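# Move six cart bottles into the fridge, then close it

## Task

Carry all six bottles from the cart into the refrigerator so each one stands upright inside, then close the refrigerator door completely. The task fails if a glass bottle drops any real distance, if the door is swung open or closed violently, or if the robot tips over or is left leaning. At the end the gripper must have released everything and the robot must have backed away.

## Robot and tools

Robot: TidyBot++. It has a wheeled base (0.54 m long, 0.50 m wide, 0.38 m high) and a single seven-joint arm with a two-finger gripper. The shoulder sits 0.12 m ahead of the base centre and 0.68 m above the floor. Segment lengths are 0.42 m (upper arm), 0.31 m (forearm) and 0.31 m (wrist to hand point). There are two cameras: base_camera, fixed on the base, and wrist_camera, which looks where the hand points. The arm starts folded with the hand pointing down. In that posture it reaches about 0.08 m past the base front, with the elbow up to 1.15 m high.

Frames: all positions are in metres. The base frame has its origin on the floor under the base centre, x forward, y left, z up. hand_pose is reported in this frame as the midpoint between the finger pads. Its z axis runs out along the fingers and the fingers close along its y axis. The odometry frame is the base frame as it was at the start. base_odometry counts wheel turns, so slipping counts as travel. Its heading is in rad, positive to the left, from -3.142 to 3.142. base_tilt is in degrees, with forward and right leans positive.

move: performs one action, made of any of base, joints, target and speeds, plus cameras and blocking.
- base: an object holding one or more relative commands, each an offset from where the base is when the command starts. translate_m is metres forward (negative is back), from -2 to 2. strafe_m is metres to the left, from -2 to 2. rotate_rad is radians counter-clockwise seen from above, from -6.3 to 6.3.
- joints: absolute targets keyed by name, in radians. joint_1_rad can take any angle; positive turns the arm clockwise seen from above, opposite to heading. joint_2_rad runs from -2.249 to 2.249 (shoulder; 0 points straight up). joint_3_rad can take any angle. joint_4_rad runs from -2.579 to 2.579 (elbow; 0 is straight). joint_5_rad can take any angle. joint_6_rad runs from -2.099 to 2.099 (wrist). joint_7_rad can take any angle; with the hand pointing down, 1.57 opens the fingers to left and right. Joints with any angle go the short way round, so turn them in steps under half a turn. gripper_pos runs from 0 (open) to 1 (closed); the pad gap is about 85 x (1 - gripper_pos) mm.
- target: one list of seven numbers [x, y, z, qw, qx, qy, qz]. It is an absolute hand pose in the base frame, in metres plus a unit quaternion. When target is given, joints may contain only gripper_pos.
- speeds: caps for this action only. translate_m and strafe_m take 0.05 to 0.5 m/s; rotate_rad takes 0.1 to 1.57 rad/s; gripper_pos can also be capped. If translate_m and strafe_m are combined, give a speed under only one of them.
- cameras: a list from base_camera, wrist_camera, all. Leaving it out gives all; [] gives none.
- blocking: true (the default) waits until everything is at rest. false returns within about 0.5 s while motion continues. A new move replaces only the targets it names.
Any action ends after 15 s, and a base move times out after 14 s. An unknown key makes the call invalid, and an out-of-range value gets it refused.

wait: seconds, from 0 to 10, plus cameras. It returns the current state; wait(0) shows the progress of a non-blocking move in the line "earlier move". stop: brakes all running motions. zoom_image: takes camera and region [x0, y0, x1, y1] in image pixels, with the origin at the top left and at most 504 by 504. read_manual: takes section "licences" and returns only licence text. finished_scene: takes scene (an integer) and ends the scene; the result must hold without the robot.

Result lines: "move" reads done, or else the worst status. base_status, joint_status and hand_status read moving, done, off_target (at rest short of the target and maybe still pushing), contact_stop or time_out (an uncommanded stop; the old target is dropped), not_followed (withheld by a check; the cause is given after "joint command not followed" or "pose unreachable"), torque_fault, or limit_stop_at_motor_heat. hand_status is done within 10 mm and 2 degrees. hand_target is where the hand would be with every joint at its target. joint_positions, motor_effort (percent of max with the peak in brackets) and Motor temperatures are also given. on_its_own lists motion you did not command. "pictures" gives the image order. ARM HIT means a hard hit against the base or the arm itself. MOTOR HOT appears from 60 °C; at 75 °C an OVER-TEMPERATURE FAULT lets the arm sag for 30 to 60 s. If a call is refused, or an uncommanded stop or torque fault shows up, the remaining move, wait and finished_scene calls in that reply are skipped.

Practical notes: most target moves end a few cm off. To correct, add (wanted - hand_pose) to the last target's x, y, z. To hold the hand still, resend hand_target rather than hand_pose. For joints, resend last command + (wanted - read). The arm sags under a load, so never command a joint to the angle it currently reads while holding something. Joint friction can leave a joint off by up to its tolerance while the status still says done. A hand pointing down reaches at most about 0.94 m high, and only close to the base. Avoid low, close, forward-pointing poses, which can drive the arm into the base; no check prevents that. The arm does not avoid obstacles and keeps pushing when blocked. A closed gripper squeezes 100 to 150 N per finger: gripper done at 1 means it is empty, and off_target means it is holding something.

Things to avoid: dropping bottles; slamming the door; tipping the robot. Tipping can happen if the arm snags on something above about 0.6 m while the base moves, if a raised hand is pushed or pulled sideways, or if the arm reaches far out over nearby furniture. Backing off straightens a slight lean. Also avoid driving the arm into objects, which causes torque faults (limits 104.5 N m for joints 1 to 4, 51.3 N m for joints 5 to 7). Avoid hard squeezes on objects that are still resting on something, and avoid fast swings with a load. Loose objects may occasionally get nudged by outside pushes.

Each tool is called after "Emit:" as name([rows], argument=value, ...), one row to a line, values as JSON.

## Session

Emit:
move()

Scene clock: 0.00 s.
Motor temperatures (°C): [28 30 26 26 32 36 31]
base_odometry: x=+0.000 y=+0.000 heading=+0.000
base_tilt: forward=-0.3 right=+0.1
base_status: not commanded
joint_positions: joint_1_rad=-0.023 joint_2_rad=-0.370 joint_3_rad=+3.144 joint_4_rad=-2.533 joint_5_rad=+0.036 joint_6_rad=-0.852 joint_7_rad=+1.619 gripper_pos=+0.000
joint_status: not commanded
motor_effort: joint_1_rad=+1 joint_2_rad=+0 joint_3_rad=+0 joint_4_rad=+14 joint_5_rad=+0 joint_6_rad=+1 joint_7_rad=+0
hand_pose: x=+0.2670 y=-0.0039 z=+0.5899 quat_wxyz=(+0.015, +0.997, +0.045, +0.063) (m; base frame)
hand_target: x=+0.2671 y=-0.0039 z=+0.5900 quat_wxyz=(+0.015, +0.997, +0.045, +0.063) (m; base frame)
hand_status: not commanded
pictures: base_camera, wrist_camera
Images, in order (width x height): base_camera 644x364, wrist_camera 644x476.

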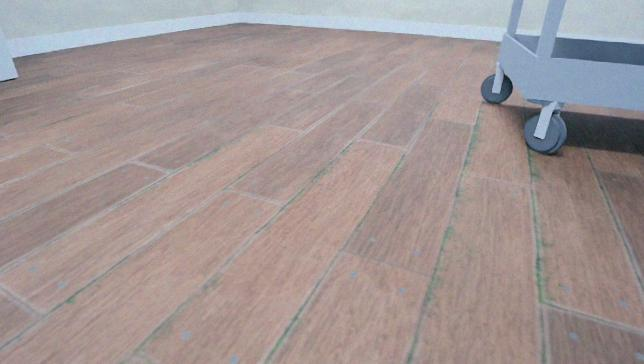

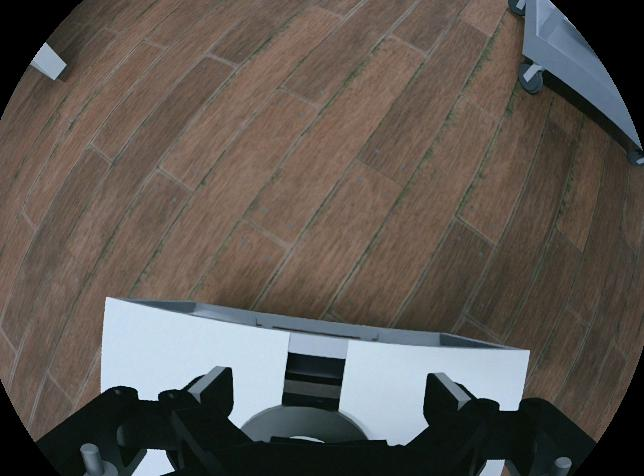

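Emit:
move(joints={"joint_1_rad":0.0,"joint_2_rad":-0.2,"joint_3_rad":3.14,"joint_4_rad":-1.4,"joint_5_rad":0,"joint_6_rad":-0.65,"joint_7_rad":1.57}, cameras=["wrist_camera"])

Emit:
move(joints={"joint_1_rad":0.9}, cameras=["wrist_camera"])

Emit:
move(joints={"joint_1_rad":-0.9}, cameras=["wrist_camera"])

Scene clock: 3.03 s.
Motor temperatures (°C): [28 30 26 26 32 36 31]
move: done
base_odometry: x=+0.000 y=+0.000 heading=+0.000
base_tilt: forward=-0.3 right=+0.1
base_status: not commanded
joint_positions: joint_1_rad=-0.016 joint_2_rad=-0.222 joint_3_rad=+3.144 joint_4_rad=-1.428 joint_5_rad=+0.036 joint_6_rad=-0.696 joint_7_rad=+1.618 gripper_pos=+0.000
joint_status: all done
motor_effort: joint_1_rad=+0(2) joint_2_rad=-10(12) joint_3_rad=+1(2) joint_4_rad=+20(21) joint_5_rad=+0(1) joint_6_rad=+8(8) joint_7_rad=+0(2)
hand_pose: x=+0.6144 y=+0.0007 z=+1.1035 quat_wxyz=(+0.027, +0.813, +0.029, +0.581) (m; base frame)
hand_target: x=+0.6276 y=+0.0023 z=+1.1223 quat_wxyz=(-0.001, +0.799, +0.000, +0.602) (m; base frame)
hand_status: not commanded
pictures: wrist_camera
Images, in order (width x height): wrist_camera 644x476.

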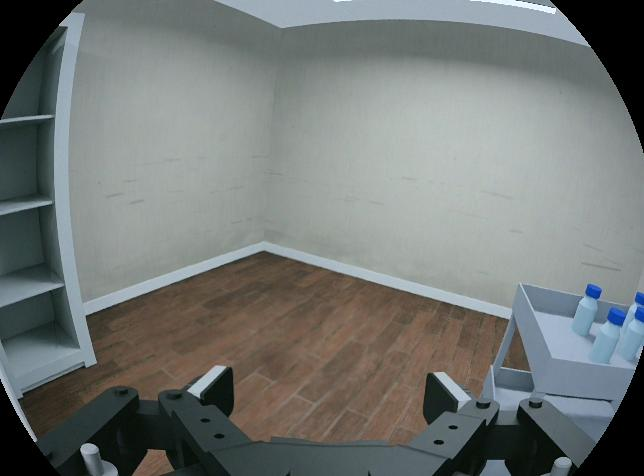

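Scene clock: 5.20 s.
Motor temperatures (°C): [28 30 26 26 32 36 31]
move: done
base_odometry: x=+0.000 y=+0.000 heading=+0.000
base_tilt: forward=-0.3 right=+0.1
base_status: not commanded
joint_positions: joint_1_rad=+0.886 joint_2_rad=-0.219 joint_3_rad=+3.144 joint_4_rad=-1.428 joint_5_rad=+0.036 joint_6_rad=-0.695 joint_7_rad=+1.618 gripper_pos=+0.000
joint_status: all done
motor_effort: joint_1_rad=+1(2) joint_2_rad=-10(11) joint_3_rad=+1(2) joint_4_rad=+20(20) joint_5_rad=+0(1) joint_6_rad=+7(8) joint_7_rad=+0(1)
hand_pose: x=+0.4276 y=-0.3894 z=+1.1023 quat_wxyz=(+0.277, +0.745, -0.328, +0.510) (m; base frame)
hand_target: x=+0.4370 y=-0.3970 z=+1.1223 quat_wxyz=(+0.261, +0.719, -0.347, +0.542) (m; base frame)
hand_status: not commanded
pictures: wrist_camera
Images, in order (width x height): wrist_camera 644x476.

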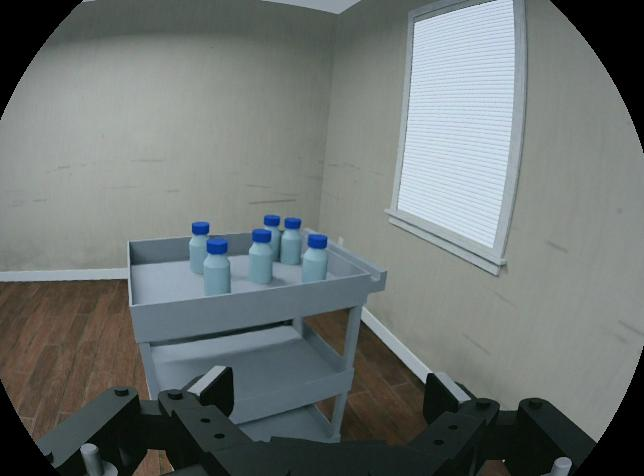

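Scene clock: 8.17 s.
Motor temperatures (°C): [28 30 26 26 32 36 31]
move: done
base_odometry: x=+0.000 y=+0.000 heading=+0.000
base_tilt: forward=-0.3 right=+0.1
base_status: not commanded
joint_positions: joint_1_rad=-0.886 joint_2_rad=-0.216 joint_3_rad=+3.144 joint_4_rad=-1.428 joint_5_rad=+0.036 joint_6_rad=-0.694 joint_7_rad=+1.618 gripper_pos=+0.000
joint_status: all done
motor_effort: joint_1_rad=+0(3) joint_2_rad=-11(12) joint_3_rad=+0(2) joint_4_rad=+20(20) joint_5_rad=+1(1) joint_6_rad=+8(9) joint_7_rad=+0(1)
hand_pose: x=+0.4398 y=+0.3811 z=+1.1011 quat_wxyz=(-0.219, +0.726, +0.370, +0.536) (m; base frame)
hand_target: x=+0.4334 y=+0.3998 z=+1.1223 quat_wxyz=(-0.262, +0.719, +0.348, +0.542) (m; base frame)
hand_status: not commanded
pictures: wrist_camera
Images, in order (width x height): wrist_camera 644x476.

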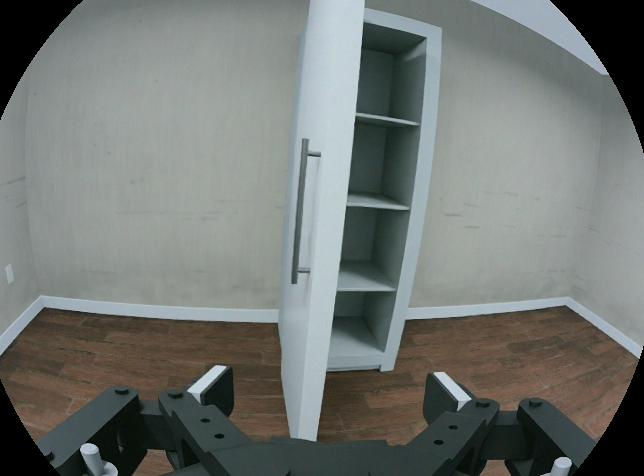

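Emit:
move(base={"translate_m":0.30,"strafe_m":-0.37,"rotate_rad":-0.456}, joints={"joint_1_rad":0.0,"joint_2_rad":-0.2,"joint_4_rad":-1.3,"joint_5_rad":-0.12,"joint_6_rad":-1.2,"joint_7_rad":1.48,"gripper_pos":0.12}, cameras=[])

Emit:
move(joints={"joint_5_rad":0.0,"joint_7_rad":1.57}, cameras=["wrist_camera","base_camera"])

Scene clock: 16.70 s.
Motor temperatures (°C): [28 30 26 26 32 36 31]
move: done
base_odometry: x=+0.300 y=-0.370 heading=-0.457
base_tilt: forward=-0.3 right=+0.1
base_status: done
joint_positions: joint_1_rad=-0.013 joint_2_rad=-0.204 joint_3_rad=+3.142 joint_4_rad=-1.330 joint_5_rad=-0.076 joint_6_rad=-1.141 joint_7_rad=+1.529 gripper_pos=+0.120
joint_status: all done
motor_effort: joint_1_rad=+0(4) joint_2_rad=-9(14) joint_3_rad=+0(4) joint_4_rad=+18(21) joint_5_rad=-1(3) joint_6_rad=+6(8) joint_7_rad=+0(2)
hand_pose: x=+0.5559 y=+0.0283 z=+1.0298 quat_wxyz=(-0.049, +0.905, -0.013, +0.422) (m; base frame)
hand_target: x=+0.5467 y=+0.0369 z=+1.0312 quat_wxyz=(-0.078, +0.910, -0.038, +0.405) (m; base frame)
hand_status: not commanded
pictures: none
No camera images: "cameras" was empty.

Scene clock: 17.43 s.
Motor temperatures (°C): [28 30 26 26 32 36 31]
move: done
base_odometry: x=+0.300 y=-0.370 heading=-0.457
base_tilt: forward=-0.3 right=+0.1
base_status: not commanded
joint_positions: joint_1_rad=-0.009 joint_2_rad=-0.204 joint_3_rad=+3.142 joint_4_rad=-1.330 joint_5_rad=+0.001 joint_6_rad=-1.142 joint_7_rad=+1.574 gripper_pos=+0.120
joint_status: all done
motor_effort: joint_1_rad=+0(2) joint_2_rad=-9(11) joint_3_rad=+0(2) joint_4_rad=+18(19) joint_5_rad=-1(1) joint_6_rad=+6(7) joint_7_rad=+0(1)
hand_pose: x=+0.5563 y=+0.0046 z=+1.0289 quat_wxyz=(-0.001, +0.906, +0.005, +0.423) (m; base frame)
hand_target: x=+0.5477 y=+0.0021 z=+1.0294 quat_wxyz=(+0.000, +0.913, +0.000, +0.408) (m; base frame)
hand_status: not commanded
pictures: base_camera, wrist_camera
Images, in order (width x height): base_camera 644x364, wrist_camera 644x476.

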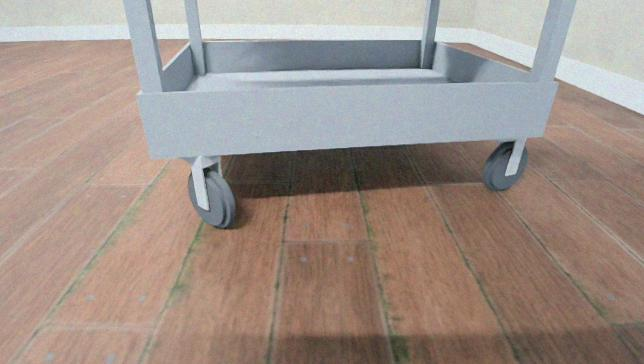

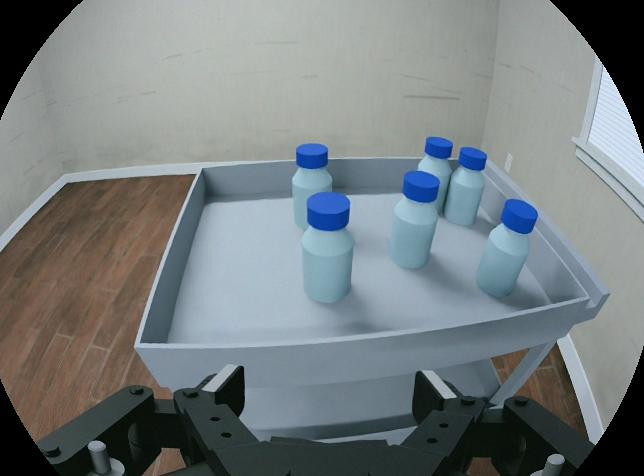

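Emit:
move(base={"translate_m":0.03}, joints={"joint_1_rad":0.0,"joint_2_rad":-0.112,"joint_4_rad":-1.647,"joint_6_rad":-0.734,"gripper_pos":0.12}, cameras=["wrist_camera"])

Scene clock: 22.30 s.
Motor temperatures (°C): [28 30 25 26 32 36 31]
move: done
base_odometry: x=+0.327 y=-0.384 heading=-0.457
base_tilt: forward=-0.3 right=+0.1
base_status: done
joint_positions: joint_1_rad=-0.009 joint_2_rad=-0.128 joint_3_rad=+3.142 joint_4_rad=-1.631 joint_5_rad=+0.001 joint_6_rad=-0.781 joint_7_rad=+1.574 gripper_pos=+0.120
joint_status: all done
motor_effort: joint_1_rad=+0(2) joint_2_rad=-13(15) joint_3_rad=+0(1) joint_4_rad=+20(21) joint_5_rad=+0(1) joint_6_rad=+6(7) joint_7_rad=+0(1)
hand_pose: x=+0.6144 y=+0.0051 z=+0.9172 quat_wxyz=(-0.001, +0.909, +0.005, +0.416) (m; base frame)
hand_target: x=+0.6246 y=+0.0022 z=+0.9111 quat_wxyz=(+0.000, +0.906, +0.000, +0.423) (m; base frame)
hand_status: not commanded
pictures: wrist_camera
Images, in order (width x height): wrist_camera 644x476.

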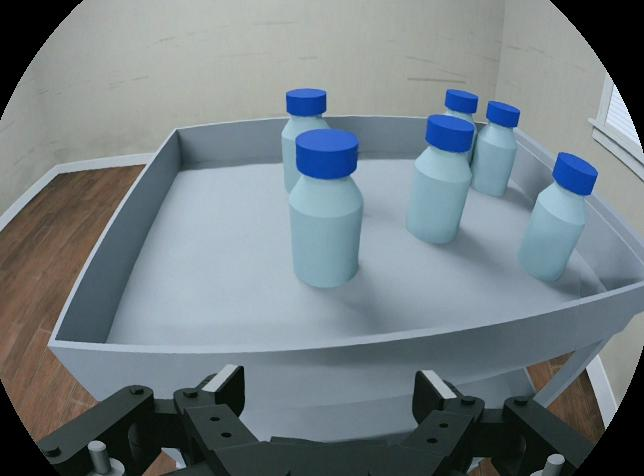

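Emit:
move(base={"translate_m":0.075}, cameras=["wrist_camera","base_camera"])

Scene clock: 23.90 s.
Motor temperatures (°C): [28 30 25 26 32 36 31]
move: done
base_odometry: x=+0.395 y=-0.417 heading=-0.457
base_tilt: forward=-0.3 right=+0.1
base_status: done
joint_positions: joint_1_rad=-0.009 joint_2_rad=-0.116 joint_3_rad=+3.142 joint_4_rad=-1.631 joint_5_rad=+0.001 joint_6_rad=-0.775 joint_7_rad=+1.574 gripper_pos=+0.120
joint_status: not commanded
motor_effort: joint_1_rad=+0(1) joint_2_rad=-13(17) joint_3_rad=+0(1) joint_4_rad=+20(20) joint_5_rad=+0(1) joint_6_rad=+6(7) joint_7_rad=+0(1)
hand_pose: x=+0.6184 y=+0.0051 z=+0.9124 quat_wxyz=(-0.001, +0.911, +0.005, +0.413) (m; base frame)
hand_target: x=+0.6246 y=+0.0022 z=+0.9111 quat_wxyz=(+0.000, +0.906, +0.000, +0.423) (m; base frame)
hand_status: not commanded
pictures: base_camera, wrist_camera
Images, in order (width x height): base_camera 644x364, wrist_camera 644x476.

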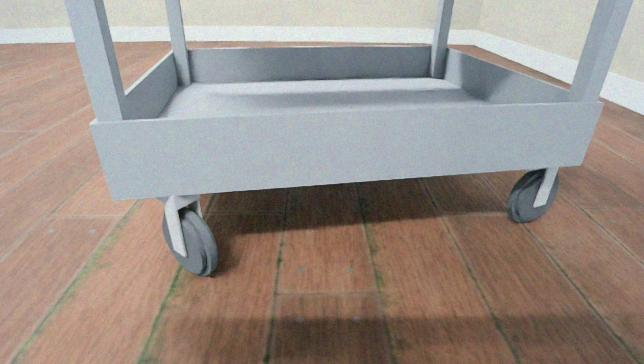

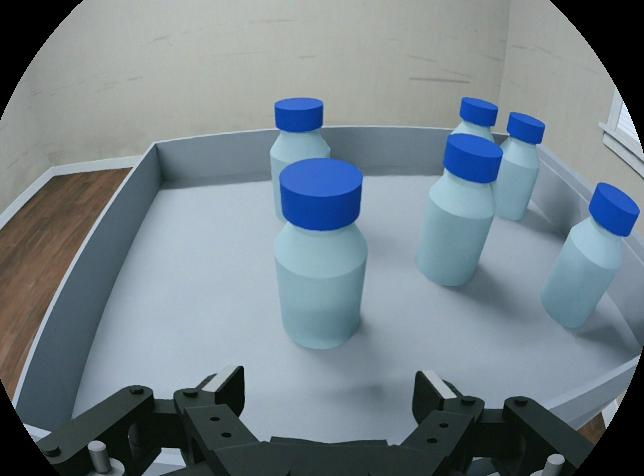

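Emit:
move(base={"translate_m":0.042}, joints={"joint_1_rad":-0.025,"joint_2_rad":0.03,"joint_4_rad":-1.62,"joint_6_rad":-0.66}, cameras=["wrist_camera"])

Scene clock: 25.53 s.
Motor temperatures (°C): [28 30 25 26 32 36 31]
move: done
base_odometry: x=+0.432 y=-0.436 heading=-0.457
base_tilt: forward=-0.3 right=+0.1
base_status: done
joint_positions: joint_1_rad=-0.011 joint_2_rad=+0.026 joint_3_rad=+3.142 joint_4_rad=-1.631 joint_5_rad=+0.001 joint_6_rad=-0.705 joint_7_rad=+1.574 gripper_pos=+0.120
joint_status: all done
motor_effort: joint_1_rad=+1(2) joint_2_rad=-18(22) joint_3_rad=+1(1) joint_4_rad=+19(21) joint_5_rad=+0(1) joint_6_rad=+6(7) joint_7_rad=+1(1)
hand_pose: x=+0.6619 y=+0.0070 z=+0.8543 quat_wxyz=(-0.001, +0.925, +0.007, +0.380) (m; base frame)
hand_target: x=+0.6748 y=+0.0161 z=+0.8678 quat_wxyz=(-0.006, +0.915, +0.012, +0.404) (m; base frame)
hand_status: not commanded
pictures: wrist_camera
Images, in order (width x height): wrist_camera 644x476.

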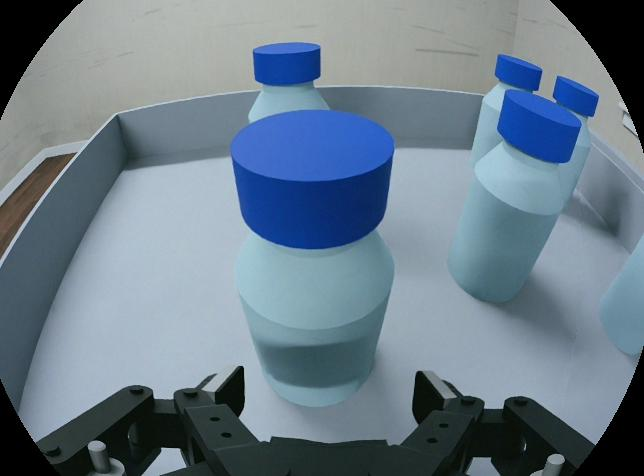

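Emit:
move(joints={"joint_1_rad":-0.045,"joint_2_rad":0.15,"joint_4_rad":-1.55,"joint_6_rad":-0.615}, cameras=["wrist_camera"])

Scene clock: 26.77 s.
Motor temperatures (°C): [28 30 25 26 32 36 31]
move: done
base_odometry: x=+0.432 y=-0.436 heading=-0.457
base_tilt: forward=-0.3 right=+0.1
base_status: not commanded
joint_positions: joint_1_rad=-0.030 joint_2_rad=+0.133 joint_3_rad=+3.142 joint_4_rad=-1.577 joint_5_rad=+0.001 joint_6_rad=-0.659 joint_7_rad=+1.574 gripper_pos=+0.120
joint_status: all done
motor_effort: joint_1_rad=+1(2) joint_2_rad=-21(24) joint_3_rad=+0(1) joint_4_rad=+19(20) joint_5_rad=+0(1) joint_6_rad=+6(7) joint_7_rad=+0(1)
hand_pose: x=+0.7030 y=+0.0186 z=+0.8320 quat_wxyz=(-0.005, +0.926, +0.016, +0.377) (m; base frame)
hand_target: x=+0.7219 y=+0.0294 z=+0.8465 quat_wxyz=(-0.010, +0.916, +0.021, +0.402) (m; base frame)
hand_status: not commanded
pictures: wrist_camera
Images, in order (width x height): wrist_camera 644x476.

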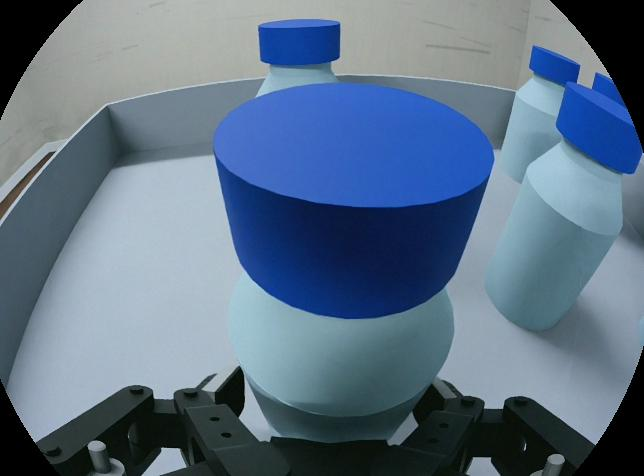

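Emit:
move(joints={"joint_1_rad":-0.004}, cameras=["wrist_camera"])

Emit:
move(joints={"gripper_pos":0.4}, cameras=["wrist_camera"])

Scene clock: 27.83 s.
Motor temperatures (°C): [28 30 25 26 32 36 31]
move: done
base_odometry: x=+0.432 y=-0.436 heading=-0.457
base_tilt: forward=-0.3 right=+0.1
base_status: not commanded
joint_positions: joint_1_rad=-0.015 joint_2_rad=+0.133 joint_3_rad=+3.142 joint_4_rad=-1.577 joint_5_rad=+0.001 joint_6_rad=-0.659 joint_7_rad=+1.574 gripper_pos=+0.120
joint_status: all done
motor_effort: joint_1_rad=+1(2) joint_2_rad=-21(22) joint_3_rad=+1(1) joint_4_rad=+19(20) joint_5_rad=+1(1) joint_6_rad=+5(6) joint_7_rad=+0(1)
hand_pose: x=+0.7033 y=+0.0097 z=+0.8321 quat_wxyz=(-0.002, +0.926, +0.009, +0.377) (m; base frame)
hand_target: x=+0.7226 y=+0.0047 z=+0.8465 quat_wxyz=(-0.001, +0.916, +0.002, +0.402) (m; base frame)
hand_status: not commanded
pictures: wrist_camera
Images, in order (width x height): wrist_camera 644x476.

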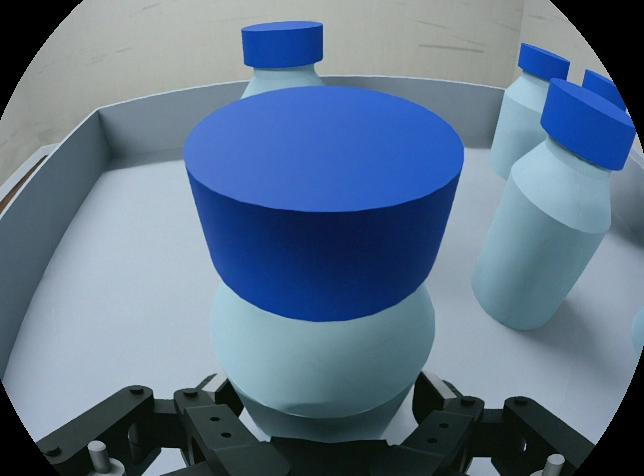

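Scene clock: 28.50 s.
Motor temperatures (°C): [28 30 25 26 32 36 31]
move: off_target
base_odometry: x=+0.432 y=-0.436 heading=-0.457
base_tilt: forward=-0.3 right=+0.1
base_status: not commanded
joint_positions: joint_1_rad=-0.015 joint_2_rad=+0.133 joint_3_rad=+3.141 joint_4_rad=-1.574 joint_5_rad=+0.001 joint_6_rad=-0.658 joint_7_rad=+1.574 gripper_pos=+0.255
joint_status: gripper_pos off_target (ended at +0.255, target +0.400)
motor_effort: joint_1_rad=+2(4) joint_2_rad=-21(21) joint_3_rad=+1(3) joint_4_rad=+19(20) joint_5_rad=+2(2) joint_6_rad=+6(7) joint_7_rad=+0(1)
hand_pose: x=+0.7043 y=+0.0100 z=+0.8341 quat_wxyz=(-0.002, +0.926, +0.009, +0.379) (m; base frame)
hand_target: x=+0.7226 y=+0.0047 z=+0.8465 quat_wxyz=(-0.001, +0.916, +0.002, +0.402) (m; base frame)
hand_status: not commanded
pictures: wrist_camera
Images, in order (width x height): wrist_camera 644x476.

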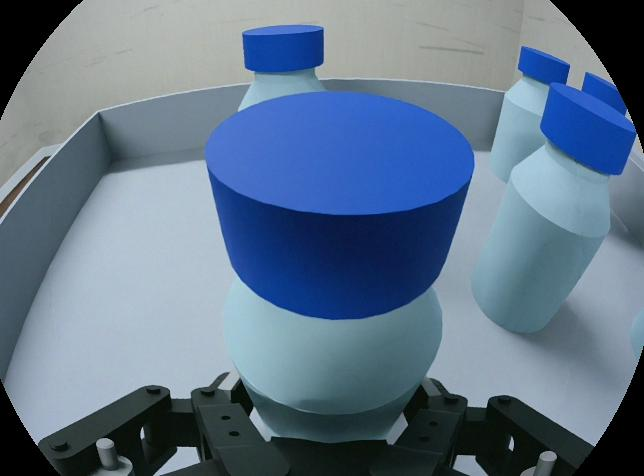

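Emit:
move(joints={"joint_2_rad":0.08,"joint_4_rad":-1.30,"joint_6_rad":-0.94,"gripper_pos":0.5}, cameras=[])

Emit:
move(joints={"joint_2_rad":0.0,"joint_4_rad":-1.10,"joint_6_rad":-1.22}, cameras=["wrist_camera"])

Scene clock: 30.57 s.
Motor temperatures (°C): [28 30 25 26 32 36 31]
move: off_target
base_odometry: x=+0.432 y=-0.436 heading=-0.457
base_tilt: forward=-0.3 right=+0.1
base_status: not commanded
joint_positions: joint_1_rad=-0.014 joint_2_rad=+0.106 joint_3_rad=+3.141 joint_4_rad=-1.351 joint_5_rad=+0.001 joint_6_rad=-0.898 joint_7_rad=+1.574 gripper_pos=+0.255
joint_status: gripper_pos off_target (ended at +0.255, target +0.500); the others done
motor_effort: joint_1_rad=+1(2) joint_2_rad=-26(28) joint_3_rad=+0(2) joint_4_rad=+24(25) joint_5_rad=+0(1) joint_6_rad=+9(10) joint_7_rad=+0(1)
hand_pose: x=+0.6963 y=+0.0095 z=+0.9164 quat_wxyz=(-0.002, +0.923, +0.008, +0.384) (m; base frame)
hand_target: x=+0.6892 y=+0.0045 z=+0.9488 quat_wxyz=(-0.001, +0.917, +0.002, +0.399) (m; base frame)
hand_status: not commanded
pictures: none
No camera images: "cameras" was empty.

Scene clock: 32.10 s.
Motor temperatures (°C): [28 30 25 26 32 36 31]
move: done
base_odometry: x=+0.432 y=-0.436 heading=-0.457
base_tilt: forward=-0.3 right=+0.1
base_status: not commanded
joint_positions: joint_1_rad=-0.014 joint_2_rad=+0.016 joint_3_rad=+3.141 joint_4_rad=-1.147 joint_5_rad=+0.001 joint_6_rad=-1.177 joint_7_rad=+1.574 gripper_pos=+0.255
joint_status: all done
motor_effort: joint_1_rad=+1(1) joint_2_rad=-21(27) joint_3_rad=+0(1) joint_4_rad=+22(25) joint_5_rad=+0(1) joint_6_rad=+8(9) joint_7_rad=+0(1)
hand_pose: x=+0.6381 y=+0.0087 z=+1.0106 quat_wxyz=(-0.002, +0.921, +0.008, +0.390) (m; base frame)
hand_target: x=+0.6271 y=+0.0042 z=+1.0332 quat_wxyz=(-0.001, +0.917, +0.002, +0.399) (m; base frame)
hand_status: not commanded
pictures: wrist_camera
Images, in order (width x height): wrist_camera 644x476.

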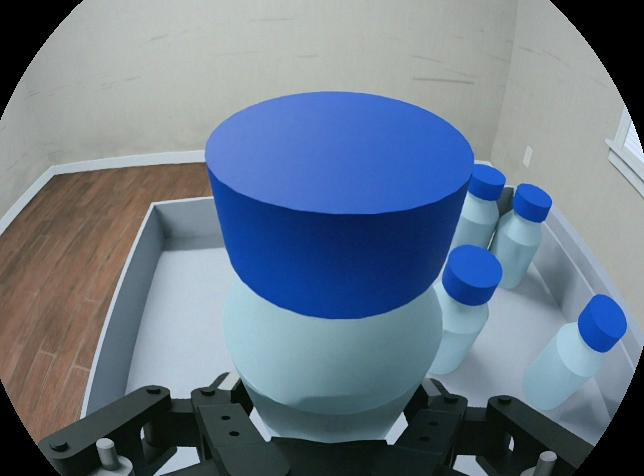

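Emit:
move(base={"translate_m":-0.55}, speeds={"translate_m":0.35}, cameras=[])

Emit:
move(base={"rotate_rad":1.2}, speeds={"rotate_rad":0.7})

Scene clock: 36.10 s.
Motor temperatures (°C): [28 30 25 26 32 36 31]
move: done
base_odometry: x=-0.061 y=-0.193 heading=-0.457
base_tilt: forward=-0.3 right=+0.1
base_status: done
joint_positions: joint_1_rad=-0.012 joint_2_rad=+0.014 joint_3_rad=+3.140 joint_4_rad=-1.147 joint_5_rad=+0.000 joint_6_rad=-1.185 joint_7_rad=+1.574 gripper_pos=+0.255
joint_status: not commanded
motor_effort: joint_1_rad=+1(7) joint_2_rad=-20(24) joint_3_rad=+0(6) joint_4_rad=+22(24) joint_5_rad=+0(4) joint_6_rad=+8(10) joint_7_rad=+0(1)
hand_pose: x=+0.6356 y=+0.0078 z=+1.0103 quat_wxyz=(-0.002, +0.922, +0.007, +0.388) (m; base frame)
hand_target: x=+0.6271 y=+0.0042 z=+1.0332 quat_wxyz=(-0.001, +0.917, +0.002, +0.399) (m; base frame)
hand_status: not commanded
pictures: none
No camera images: "cameras" was empty.

Scene clock: 38.53 s.
Motor temperatures (°C): [28 30 25 26 32 36 31]
move: done
base_odometry: x=-0.061 y=-0.193 heading=+0.742
base_tilt: forward=-0.3 right=+0.1
base_status: done
joint_positions: joint_1_rad=-0.007 joint_2_rad=+0.014 joint_3_rad=+3.140 joint_4_rad=-1.147 joint_5_rad=+0.000 joint_6_rad=-1.185 joint_7_rad=+1.574 gripper_pos=+0.255
joint_status: not commanded
motor_effort: joint_1_rad=+1(4) joint_2_rad=-20(22) joint_3_rad=+0(3) joint_4_rad=+22(23) joint_5_rad=+1(2) joint_6_rad=+9(9) joint_7_rad=+0(1)
hand_pose: x=+0.6356 y=+0.0058 z=+1.0103 quat_wxyz=(-0.001, +0.922, +0.006, +0.388) (m; base frame)
hand_target: x=+0.6271 y=+0.0042 z=+1.0332 quat_wxyz=(-0.001, +0.917, +0.002, +0.399) (m; base frame)
hand_status: not commanded
pictures: base_camera, wrist_camera
Images, in order (width x height): base_camera 644x364, wrist_camera 644x476.

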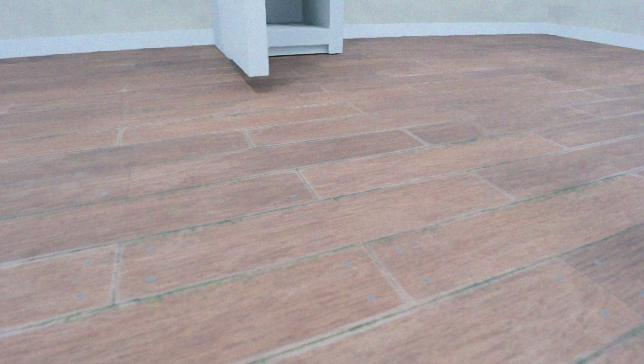

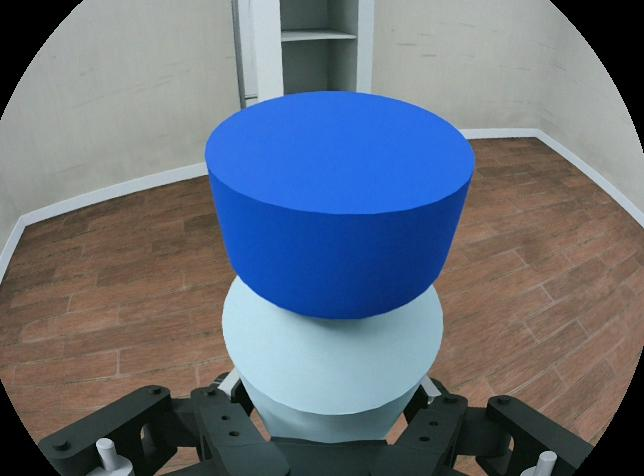

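Emit:
move(base={"translate_m":1.257,"strafe_m":-0.434,"rotate_rad":0.28}, speeds={"translate_m":0.4,"rotate_rad":0.5})

Scene clock: 46.70 s.
Motor temperatures (°C): [28 30 25 26 32 36 31]
move: done
base_odometry: x=+1.159 y=+0.336 heading=+1.023
base_tilt: forward=-0.3 right=+0.1
base_status: done
joint_positions: joint_1_rad=-0.007 joint_2_rad=+0.014 joint_3_rad=+3.140 joint_4_rad=-1.147 joint_5_rad=+0.000 joint_6_rad=-1.185 joint_7_rad=+1.574 gripper_pos=+0.255
joint_status: not commanded
motor_effort: joint_1_rad=+1(4) joint_2_rad=-20(23) joint_3_rad=+0(3) joint_4_rad=+22(23) joint_5_rad=-1(2) joint_6_rad=+9(10) joint_7_rad=+0(1)
hand_pose: x=+0.6354 y=+0.0057 z=+1.0103 quat_wxyz=(-0.001, +0.922, +0.006, +0.388) (m; base frame)
hand_target: x=+0.6271 y=+0.0042 z=+1.0332 quat_wxyz=(-0.001, +0.917, +0.002, +0.399) (m; base frame)
hand_status: not commanded
pictures: base_camera, wrist_camera
Images, in order (width x height): base_camera 644x364, wrist_camera 644x476.

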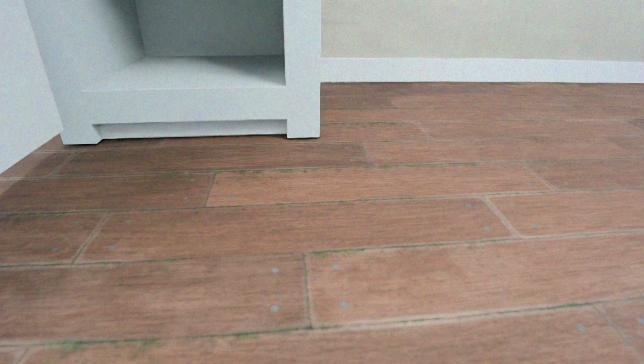

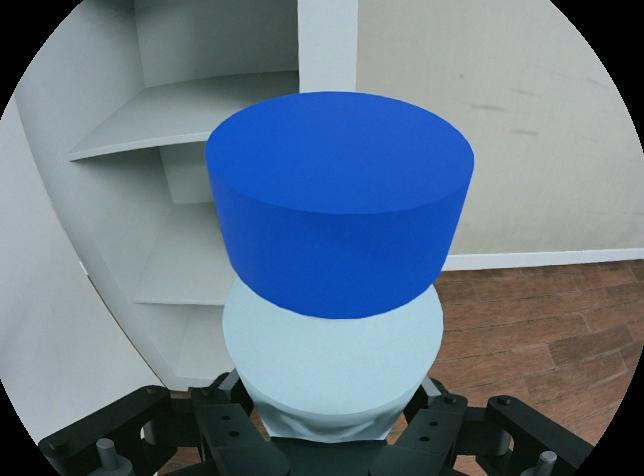

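Emit:
move(base={"translate_m":0.169,"strafe_m":0.074,"rotate_rad":0.062}, speeds={"translate_m":0.3}, joints={"joint_1_rad":0.0,"joint_2_rad":0.36,"joint_4_rad":-0.54,"joint_6_rad":-1.42})

Scene clock: 49.40 s.
Motor temperatures (°C): [28 30 25 26 32 36 31]
move: done
base_odometry: x=+1.184 y=+0.519 heading=+1.086
base_tilt: forward=-0.3 right=+0.1
base_status: done
joint_positions: joint_1_rad=-0.006 joint_2_rad=+0.364 joint_3_rad=+3.138 joint_4_rad=-0.592 joint_5_rad=+0.000 joint_6_rad=-1.378 joint_7_rad=+1.574 gripper_pos=+0.255
joint_status: all done
motor_effort: joint_1_rad=+1(3) joint_2_rad=-31(36) joint_3_rad=+0(3) joint_4_rad=+21(24) joint_5_rad=+0(2) joint_6_rad=+9(10) joint_7_rad=+0(1)
hand_pose: x=+0.7506 y=+0.0065 z=+1.0407 quat_wxyz=(-0.002, +0.920, +0.005, +0.392) (m; base frame)
hand_target: x=+0.7414 y=+0.0021 z=+1.0590 quat_wxyz=(-0.001, +0.917, +0.000, +0.399) (m; base frame)
hand_status: not commanded
pictures: base_camera, wrist_camera
Images, in order (width x height): base_camera 644x364, wrist_camera 644x476.

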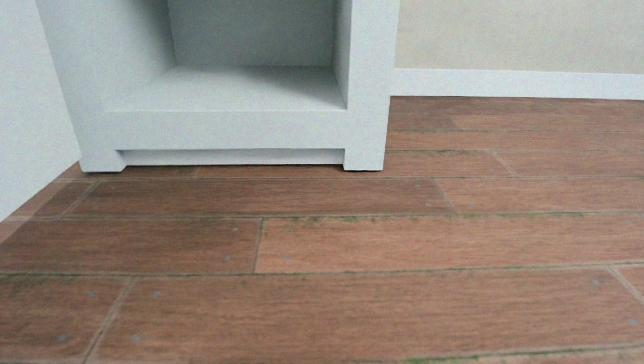

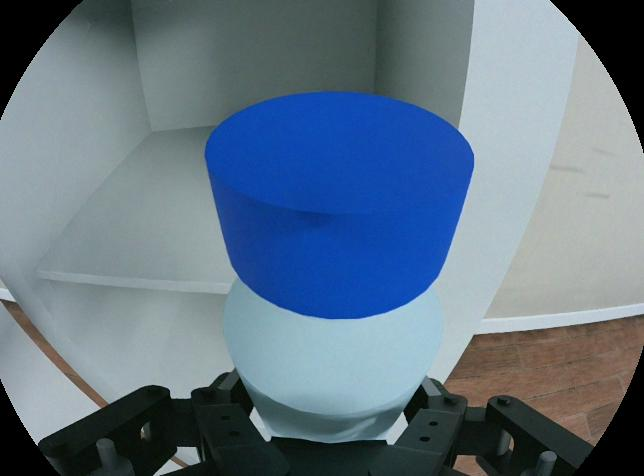

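Emit:
move(base={"strafe_m":0.035}, joints={"joint_1_rad":-0.4}, cameras=[])

Emit:
move(base={"translate_m":0.48}, speeds={"translate_m":0.2})

Scene clock: 52.73 s.
Motor temperatures (°C): [28 30 25 26 32 36 31]
move: done
base_odometry: x=+1.153 y=+0.536 heading=+1.085
base_tilt: forward=-0.3 right=+0.1
base_status: done
joint_positions: joint_1_rad=-0.393 joint_2_rad=+0.365 joint_3_rad=+3.138 joint_4_rad=-0.592 joint_5_rad=+0.000 joint_6_rad=-1.380 joint_7_rad=+1.574 gripper_pos=+0.255
joint_status: all done
motor_effort: joint_1_rad=+1(4) joint_2_rad=-30(33) joint_3_rad=+0(2) joint_4_rad=+21(21) joint_5_rad=+0(2) joint_6_rad=+9(10) joint_7_rad=+0(1)
hand_pose: x=+0.7012 y=+0.2443 z=+1.0405 quat_wxyz=(-0.077, +0.902, +0.182, +0.384) (m; base frame)
hand_target: x=+0.6915 y=+0.2443 z=+1.0590 quat_wxyz=(-0.080, +0.898, +0.182, +0.391) (m; base frame)
hand_status: not commanded
pictures: none
No camera images: "cameras" was empty.

Scene clock: 55.87 s.
Motor temperatures (°C): [28 30 25 26 32 36 31]
move: done
base_odometry: x=+1.376 y=+0.960 heading=+1.086
base_tilt: forward=-0.3 right=+0.1
base_status: done
joint_positions: joint_1_rad=-0.394 joint_2_rad=+0.370 joint_3_rad=+3.138 joint_4_rad=-0.589 joint_5_rad=+0.000 joint_6_rad=-1.383 joint_7_rad=+1.574 gripper_pos=+0.255
joint_status: not commanded
motor_effort: joint_1_rad=+1(2) joint_2_rad=-32(35) joint_3_rad=+0(1) joint_4_rad=+21(22) joint_5_rad=+0(1) joint_6_rad=+9(10) joint_7_rad=+0(1)
hand_pose: x=+0.7023 y=+0.2453 z=+1.0373 quat_wxyz=(-0.076, +0.903, +0.183, +0.381) (m; base frame)
hand_target: x=+0.6915 y=+0.2443 z=+1.0590 quat_wxyz=(-0.080, +0.898, +0.182, +0.391) (m; base frame)
hand_status: not commanded
pictures: base_camera, wrist_camera
Images, in order (width x height): base_camera 644x364, wrist_camera 644x476.

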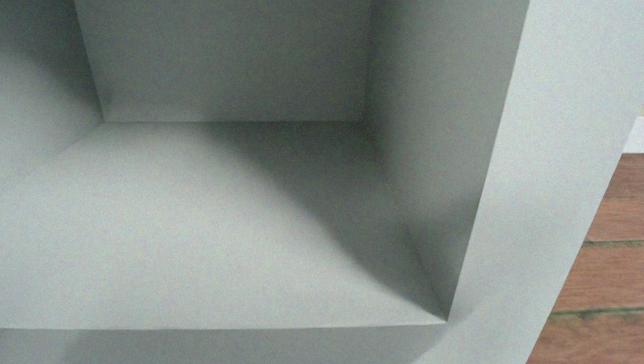

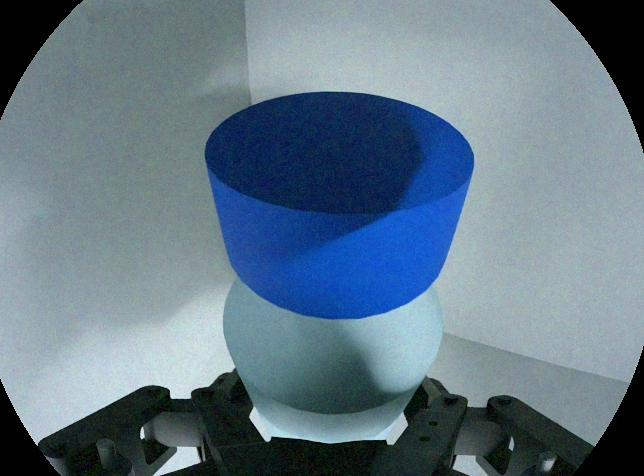

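Emit:
move(joints={"joint_2_rad":0.34,"joint_4_rad":-0.70,"joint_6_rad":-1.24}, cameras=[])

Emit:
move(joints={"joint_2_rad":0.335,"joint_4_rad":-0.77,"joint_6_rad":-1.17}, cameras=["wrist_camera"])

Scene clock: 57.33 s.
Motor temperatures (°C): [28 30 25 26 32 36 31]
move: done
base_odometry: x=+1.376 y=+0.960 heading=+1.086
base_tilt: forward=-0.3 right=+0.1
base_status: not commanded
joint_positions: joint_1_rad=-0.394 joint_2_rad=+0.369 joint_3_rad=+3.138 joint_4_rad=-0.709 joint_5_rad=+0.000 joint_6_rad=-1.303 joint_7_rad=+1.574 gripper_pos=+0.255
joint_status: all done
motor_effort: joint_1_rad=+1(1) joint_2_rad=-31(34) joint_3_rad=+0(1) joint_4_rad=+21(23) joint_5_rad=+0(1) joint_6_rad=+8(9) joint_7_rad=+0(1)
hand_pose: x=+0.7120 y=+0.2494 z=+0.9974 quat_wxyz=(-0.073, +0.910, +0.184, +0.364) (m; base frame)
hand_target: x=+0.7147 y=+0.2542 z=+1.0349 quat_wxyz=(-0.084, +0.890, +0.181, +0.409) (m; base frame)
hand_status: not commanded
pictures: none
No camera images: "cameras" was empty.

Scene clock: 58.40 s.
Motor temperatures (°C): [28 30 25 26 32 36 31]
move: done
base_odometry: x=+1.376 y=+0.960 heading=+1.086
base_tilt: forward=-0.3 right=+0.1
base_status: not commanded
joint_positions: joint_1_rad=-0.394 joint_2_rad=+0.367 joint_3_rad=+3.138 joint_4_rad=-0.778 joint_5_rad=+0.000 joint_6_rad=-1.234 joint_7_rad=+1.574 gripper_pos=+0.255
joint_status: all done
motor_effort: joint_1_rad=+1(1) joint_2_rad=-32(34) joint_3_rad=+0(0) joint_4_rad=+22(24) joint_5_rad=+1(1) joint_6_rad=+9(9) joint_7_rad=+0(1)
hand_pose: x=+0.7203 y=+0.2529 z=+0.9797 quat_wxyz=(-0.073, +0.910, +0.184, +0.365) (m; base frame)
hand_target: x=+0.7228 y=+0.2576 z=+1.0188 quat_wxyz=(-0.084, +0.889, +0.181, +0.411) (m; base frame)
hand_status: not commanded
pictures: wrist_camera
Images, in order (width x height): wrist_camera 644x476.

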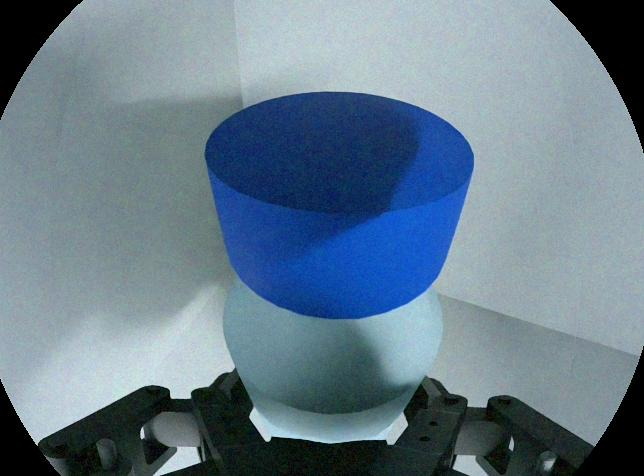

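Emit:
move(joints={"joint_2_rad":0.335,"joint_4_rad":-0.81,"joint_6_rad":-1.14}, cameras=[])

Emit:
move(joints={"joint_2_rad":0.345,"joint_4_rad":-0.84,"joint_6_rad":-1.12}, cameras=["wrist_camera"])

Scene clock: 59.53 s.
Motor temperatures (°C): [28 30 25 26 32 36 31]
move: done
base_odometry: x=+1.376 y=+0.960 heading=+1.086
base_tilt: forward=-0.3 right=+0.1
base_status: not commanded
joint_positions: joint_1_rad=-0.394 joint_2_rad=+0.365 joint_3_rad=+3.138 joint_4_rad=-0.811 joint_5_rad=+0.000 joint_6_rad=-1.199 joint_7_rad=+1.574 gripper_pos=+0.255
joint_status: all done
motor_effort: joint_1_rad=+1(1) joint_2_rad=-31(33) joint_3_rad=+0(0) joint_4_rad=+22(22) joint_5_rad=+0(1) joint_6_rad=+8(9) joint_7_rad=+1(1)
hand_pose: x=+0.7240 y=+0.2545 z=+0.9717 quat_wxyz=(-0.074, +0.909, +0.184, +0.367) (m; base frame)
hand_target: x=+0.7259 y=+0.2590 z=+1.0051 quat_wxyz=(-0.083, +0.892, +0.181, +0.407) (m; base frame)
hand_status: not commanded
pictures: none
No camera images: "cameras" was empty.

Scene clock: 60.17 s.
Motor temperatures (°C): [28 30 25 26 32 36 31]
move: done
base_odometry: x=+1.376 y=+0.960 heading=+1.086
base_tilt: forward=-0.3 right=+0.1
base_status: not commanded
joint_positions: joint_1_rad=-0.394 joint_2_rad=+0.358 joint_3_rad=+3.138 joint_4_rad=-0.830 joint_5_rad=+0.000 joint_6_rad=-1.176 joint_7_rad=+1.574 gripper_pos=+0.255
joint_status: all done
motor_effort: joint_1_rad=+0(2) joint_2_rad=-28(32) joint_3_rad=+0(0) joint_4_rad=+20(22) joint_5_rad=+0(1) joint_6_rad=+8(9) joint_7_rad=+0(1)
hand_pose: x=+0.7251 y=+0.2550 z=+0.9712 quat_wxyz=(-0.074, +0.907, +0.184, +0.371) (m; base frame)
hand_target: x=+0.7303 y=+0.2608 z=+0.9875 quat_wxyz=(-0.081, +0.896, +0.182, +0.398) (m; base frame)
hand_status: not commanded
pictures: wrist_camera
Images, in order (width x height): wrist_camera 644x476.

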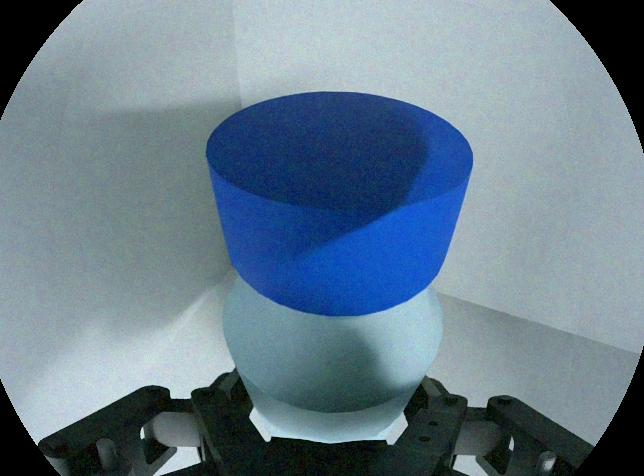

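Emit:
move(joints={"joint_2_rad":0.35,"joint_4_rad":-0.85,"joint_6_rad":-1.12}, cameras=[])

Emit:
move(joints={"gripper_pos":0.1}, cameras=["wrist_camera"])

Emit:
move(base={"translate_m":-0.112,"strafe_m":-0.046}, speeds={"translate_m":0.1}, cameras=["wrist_camera"])

Scene clock: 61.33 s.
Motor temperatures (°C): [28 30 25 26 32 36 31]
move: done
base_odometry: x=+1.376 y=+0.960 heading=+1.086
base_tilt: forward=-0.3 right=+0.1
base_status: not commanded
joint_positions: joint_1_rad=-0.394 joint_2_rad=+0.357 joint_3_rad=+3.138 joint_4_rad=-0.834 joint_5_rad=+0.000 joint_6_rad=-1.172 joint_7_rad=+1.574 gripper_pos=+0.255
joint_status: all done
motor_effort: joint_1_rad=+0(1) joint_2_rad=-27(30) joint_3_rad=+0(1) joint_4_rad=+19(21) joint_5_rad=+0(1) joint_6_rad=+7(8) joint_7_rad=+0(1)
hand_pose: x=+0.7251 y=+0.2550 z=+0.9711 quat_wxyz=(-0.075, +0.907, +0.184, +0.372) (m; base frame)
hand_target: x=+0.7308 y=+0.2611 z=+0.9790 quat_wxyz=(-0.080, +0.898, +0.182, +0.391) (m; base frame)
hand_status: not commanded
pictures: none
No camera images: "cameras" was empty.

Scene clock: 62.17 s.
Motor temperatures (°C): [28 30 25 26 32 36 31]
move: done
base_odometry: x=+1.376 y=+0.960 heading=+1.086
base_tilt: forward=-0.3 right=+0.1
base_status: not commanded
joint_positions: joint_1_rad=-0.394 joint_2_rad=+0.356 joint_3_rad=+3.138 joint_4_rad=-0.836 joint_5_rad=+0.000 joint_6_rad=-1.161 joint_7_rad=+1.574 gripper_pos=+0.100
joint_status: all done
motor_effort: joint_1_rad=+1(1) joint_2_rad=-27(31) joint_3_rad=+0(1) joint_4_rad=+19(21) joint_5_rad=-1(1) joint_6_rad=+6(8) joint_7_rad=+0(1)
hand_pose: x=+0.7268 y=+0.2557 z=+0.9732 quat_wxyz=(-0.075, +0.905, +0.183, +0.377) (m; base frame)
hand_target: x=+0.7308 y=+0.2611 z=+0.9790 quat_wxyz=(-0.080, +0.898, +0.182, +0.391) (m; base frame)
hand_status: not commanded
pictures: wrist_camera
Images, in order (width x height): wrist_camera 644x476.

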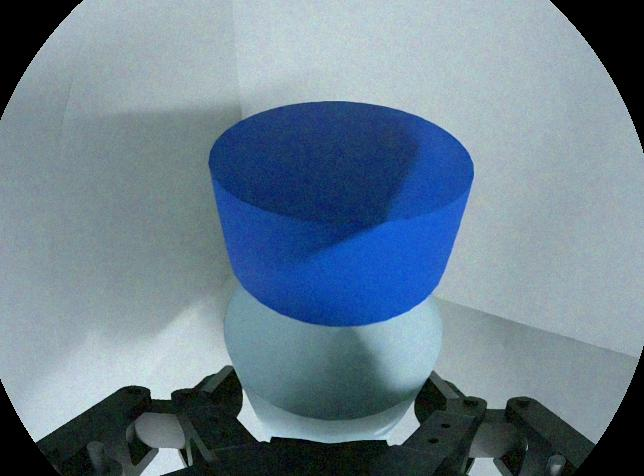

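Scene clock: 63.90 s.
Motor temperatures (°C): [28 31 25 26 32 36 31]
move: done
base_odometry: x=+1.365 y=+0.840 heading=+1.086
base_tilt: forward=-0.3 right=+0.1
base_status: done
joint_positions: joint_1_rad=-0.394 joint_2_rad=+0.348 joint_3_rad=+3.138 joint_4_rad=-0.836 joint_5_rad=+0.000 joint_6_rad=-1.160 joint_7_rad=+1.574 gripper_pos=+0.100
joint_status: not commanded
motor_effort: joint_1_rad=+1(2) joint_2_rad=-27(32) joint_3_rad=+0(1) joint_4_rad=+18(20) joint_5_rad=+0(1) joint_6_rad=+5(7) joint_7_rad=+0(1)
hand_pose: x=+0.7248 y=+0.2549 z=+0.9786 quat_wxyz=(-0.076, +0.903, +0.183, +0.381) (m; base frame)
hand_target: x=+0.7308 y=+0.2611 z=+0.9790 quat_wxyz=(-0.080, +0.898, +0.182, +0.391) (m; base frame)
hand_status: not commanded
pictures: wrist_camera
Images, in order (width x height): wrist_camera 644x476.

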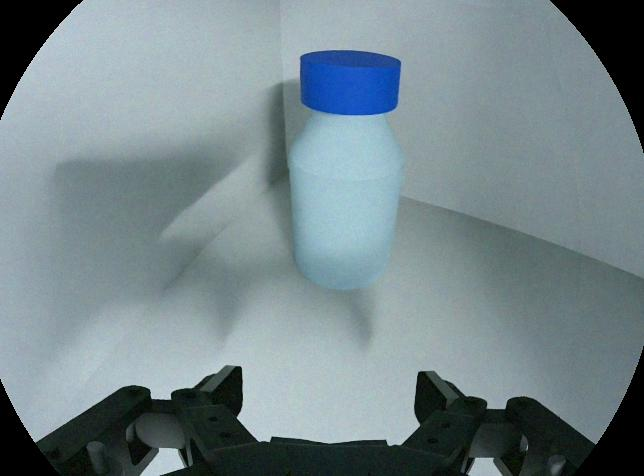

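Emit:
move(base={"translate_m":-0.39}, cameras=[])

Emit:
move(base={"translate_m":-1.31,"strafe_m":0.471,"rotate_rad":-1.543}, joints={"joint_1_rad":0.0,"joint_2_rad":-0.112,"joint_4_rad":-1.5,"joint_6_rad":-0.9}, cameras=["wrist_camera"])

Scene clock: 67.93 s.
Motor temperatures (°C): [28 31 25 26 32 36 31]
move: done
base_odometry: x=+1.183 y=+0.494 heading=+1.087
base_tilt: forward=-0.3 right=+0.1
base_status: done
joint_positions: joint_1_rad=-0.395 joint_2_rad=+0.338 joint_3_rad=+3.138 joint_4_rad=-0.836 joint_5_rad=+0.000 joint_6_rad=-1.159 joint_7_rad=+1.574 gripper_pos=+0.100
joint_status: not commanded
motor_effort: joint_1_rad=+1(3) joint_2_rad=-27(31) joint_3_rad=+0(2) joint_4_rad=+18(19) joint_5_rad=+0(1) joint_6_rad=+5(7) joint_7_rad=+0(1)
hand_pose: x=+0.7219 y=+0.2550 z=+0.9849 quat_wxyz=(-0.078, +0.901, +0.183, +0.385) (m; base frame)
hand_target: x=+0.7308 y=+0.2611 z=+0.9790 quat_wxyz=(-0.080, +0.898, +0.182, +0.391) (m; base frame)
hand_status: not commanded
pictures: none
No camera images: "cameras" was empty.

Scene clock: 72.00 s.
Motor temperatures (°C): [28 31 25 26 32 36 31]
move: done
base_odometry: x=+0.157 y=-0.446 heading=-0.457
base_tilt: forward=-0.3 right=+0.1
base_status: done
joint_positions: joint_1_rad=-0.004 joint_2_rad=-0.107 joint_3_rad=+3.138 joint_4_rad=-1.481 joint_5_rad=+0.000 joint_6_rad=-0.944 joint_7_rad=+1.574 gripper_pos=+0.100
joint_status: all done
motor_effort: joint_1_rad=+1(4) joint_2_rad=-14(32) joint_3_rad=+0(3) joint_4_rad=+19(20) joint_5_rad=-1(2) joint_6_rad=+6(7) joint_7_rad=+0(1)
hand_pose: x=+0.6108 y=+0.0052 z=+0.9502 quat_wxyz=(-0.001, +0.916, +0.005, +0.400) (m; base frame)
hand_target: x=+0.6157 y=+0.0022 z=+0.9525 quat_wxyz=(+0.000, +0.910, +0.000, +0.414) (m; base frame)
hand_status: not commanded
pictures: wrist_camera
Images, in order (width x height): wrist_camera 644x476.

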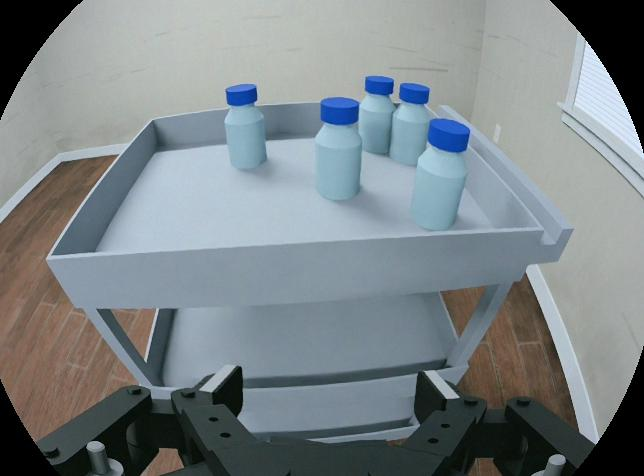

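Emit:
move(base={"translate_m":0.26,"strafe_m":-0.008}, joints={"joint_2_rad":-0.112,"joint_4_rad":-1.647,"joint_6_rad":-0.734,"gripper_pos":0.12}, cameras=["wrist_camera"])

Scene clock: 74.10 s.
Motor temperatures (°C): [28 31 25 26 32 36 31]
move: done
base_odometry: x=+0.386 y=-0.568 heading=-0.458
base_tilt: forward=-0.3 right=+0.1
base_status: done
joint_positions: joint_1_rad=-0.004 joint_2_rad=-0.114 joint_3_rad=+3.138 joint_4_rad=-1.632 joint_5_rad=+0.000 joint_6_rad=-0.778 joint_7_rad=+1.574 gripper_pos=+0.120
joint_status: all done
motor_effort: joint_1_rad=+0(1) joint_2_rad=-13(17) joint_3_rad=+0(1) joint_4_rad=+20(21) joint_5_rad=+0(1) joint_6_rad=+6(7) joint_7_rad=+0(1)
hand_pose: x=+0.6181 y=+0.0052 z=+0.9101 quat_wxyz=(-0.001, +0.912, +0.005, +0.411) (m; base frame)
hand_target: x=+0.6246 y=+0.0022 z=+0.9111 quat_wxyz=(+0.000, +0.906, +0.000, +0.423) (m; base frame)
hand_status: not commanded
pictures: wrist_camera
Images, in order (width x height): wrist_camera 644x476.

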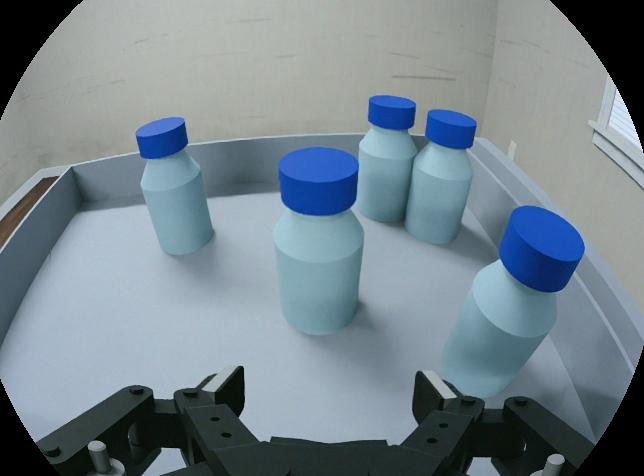

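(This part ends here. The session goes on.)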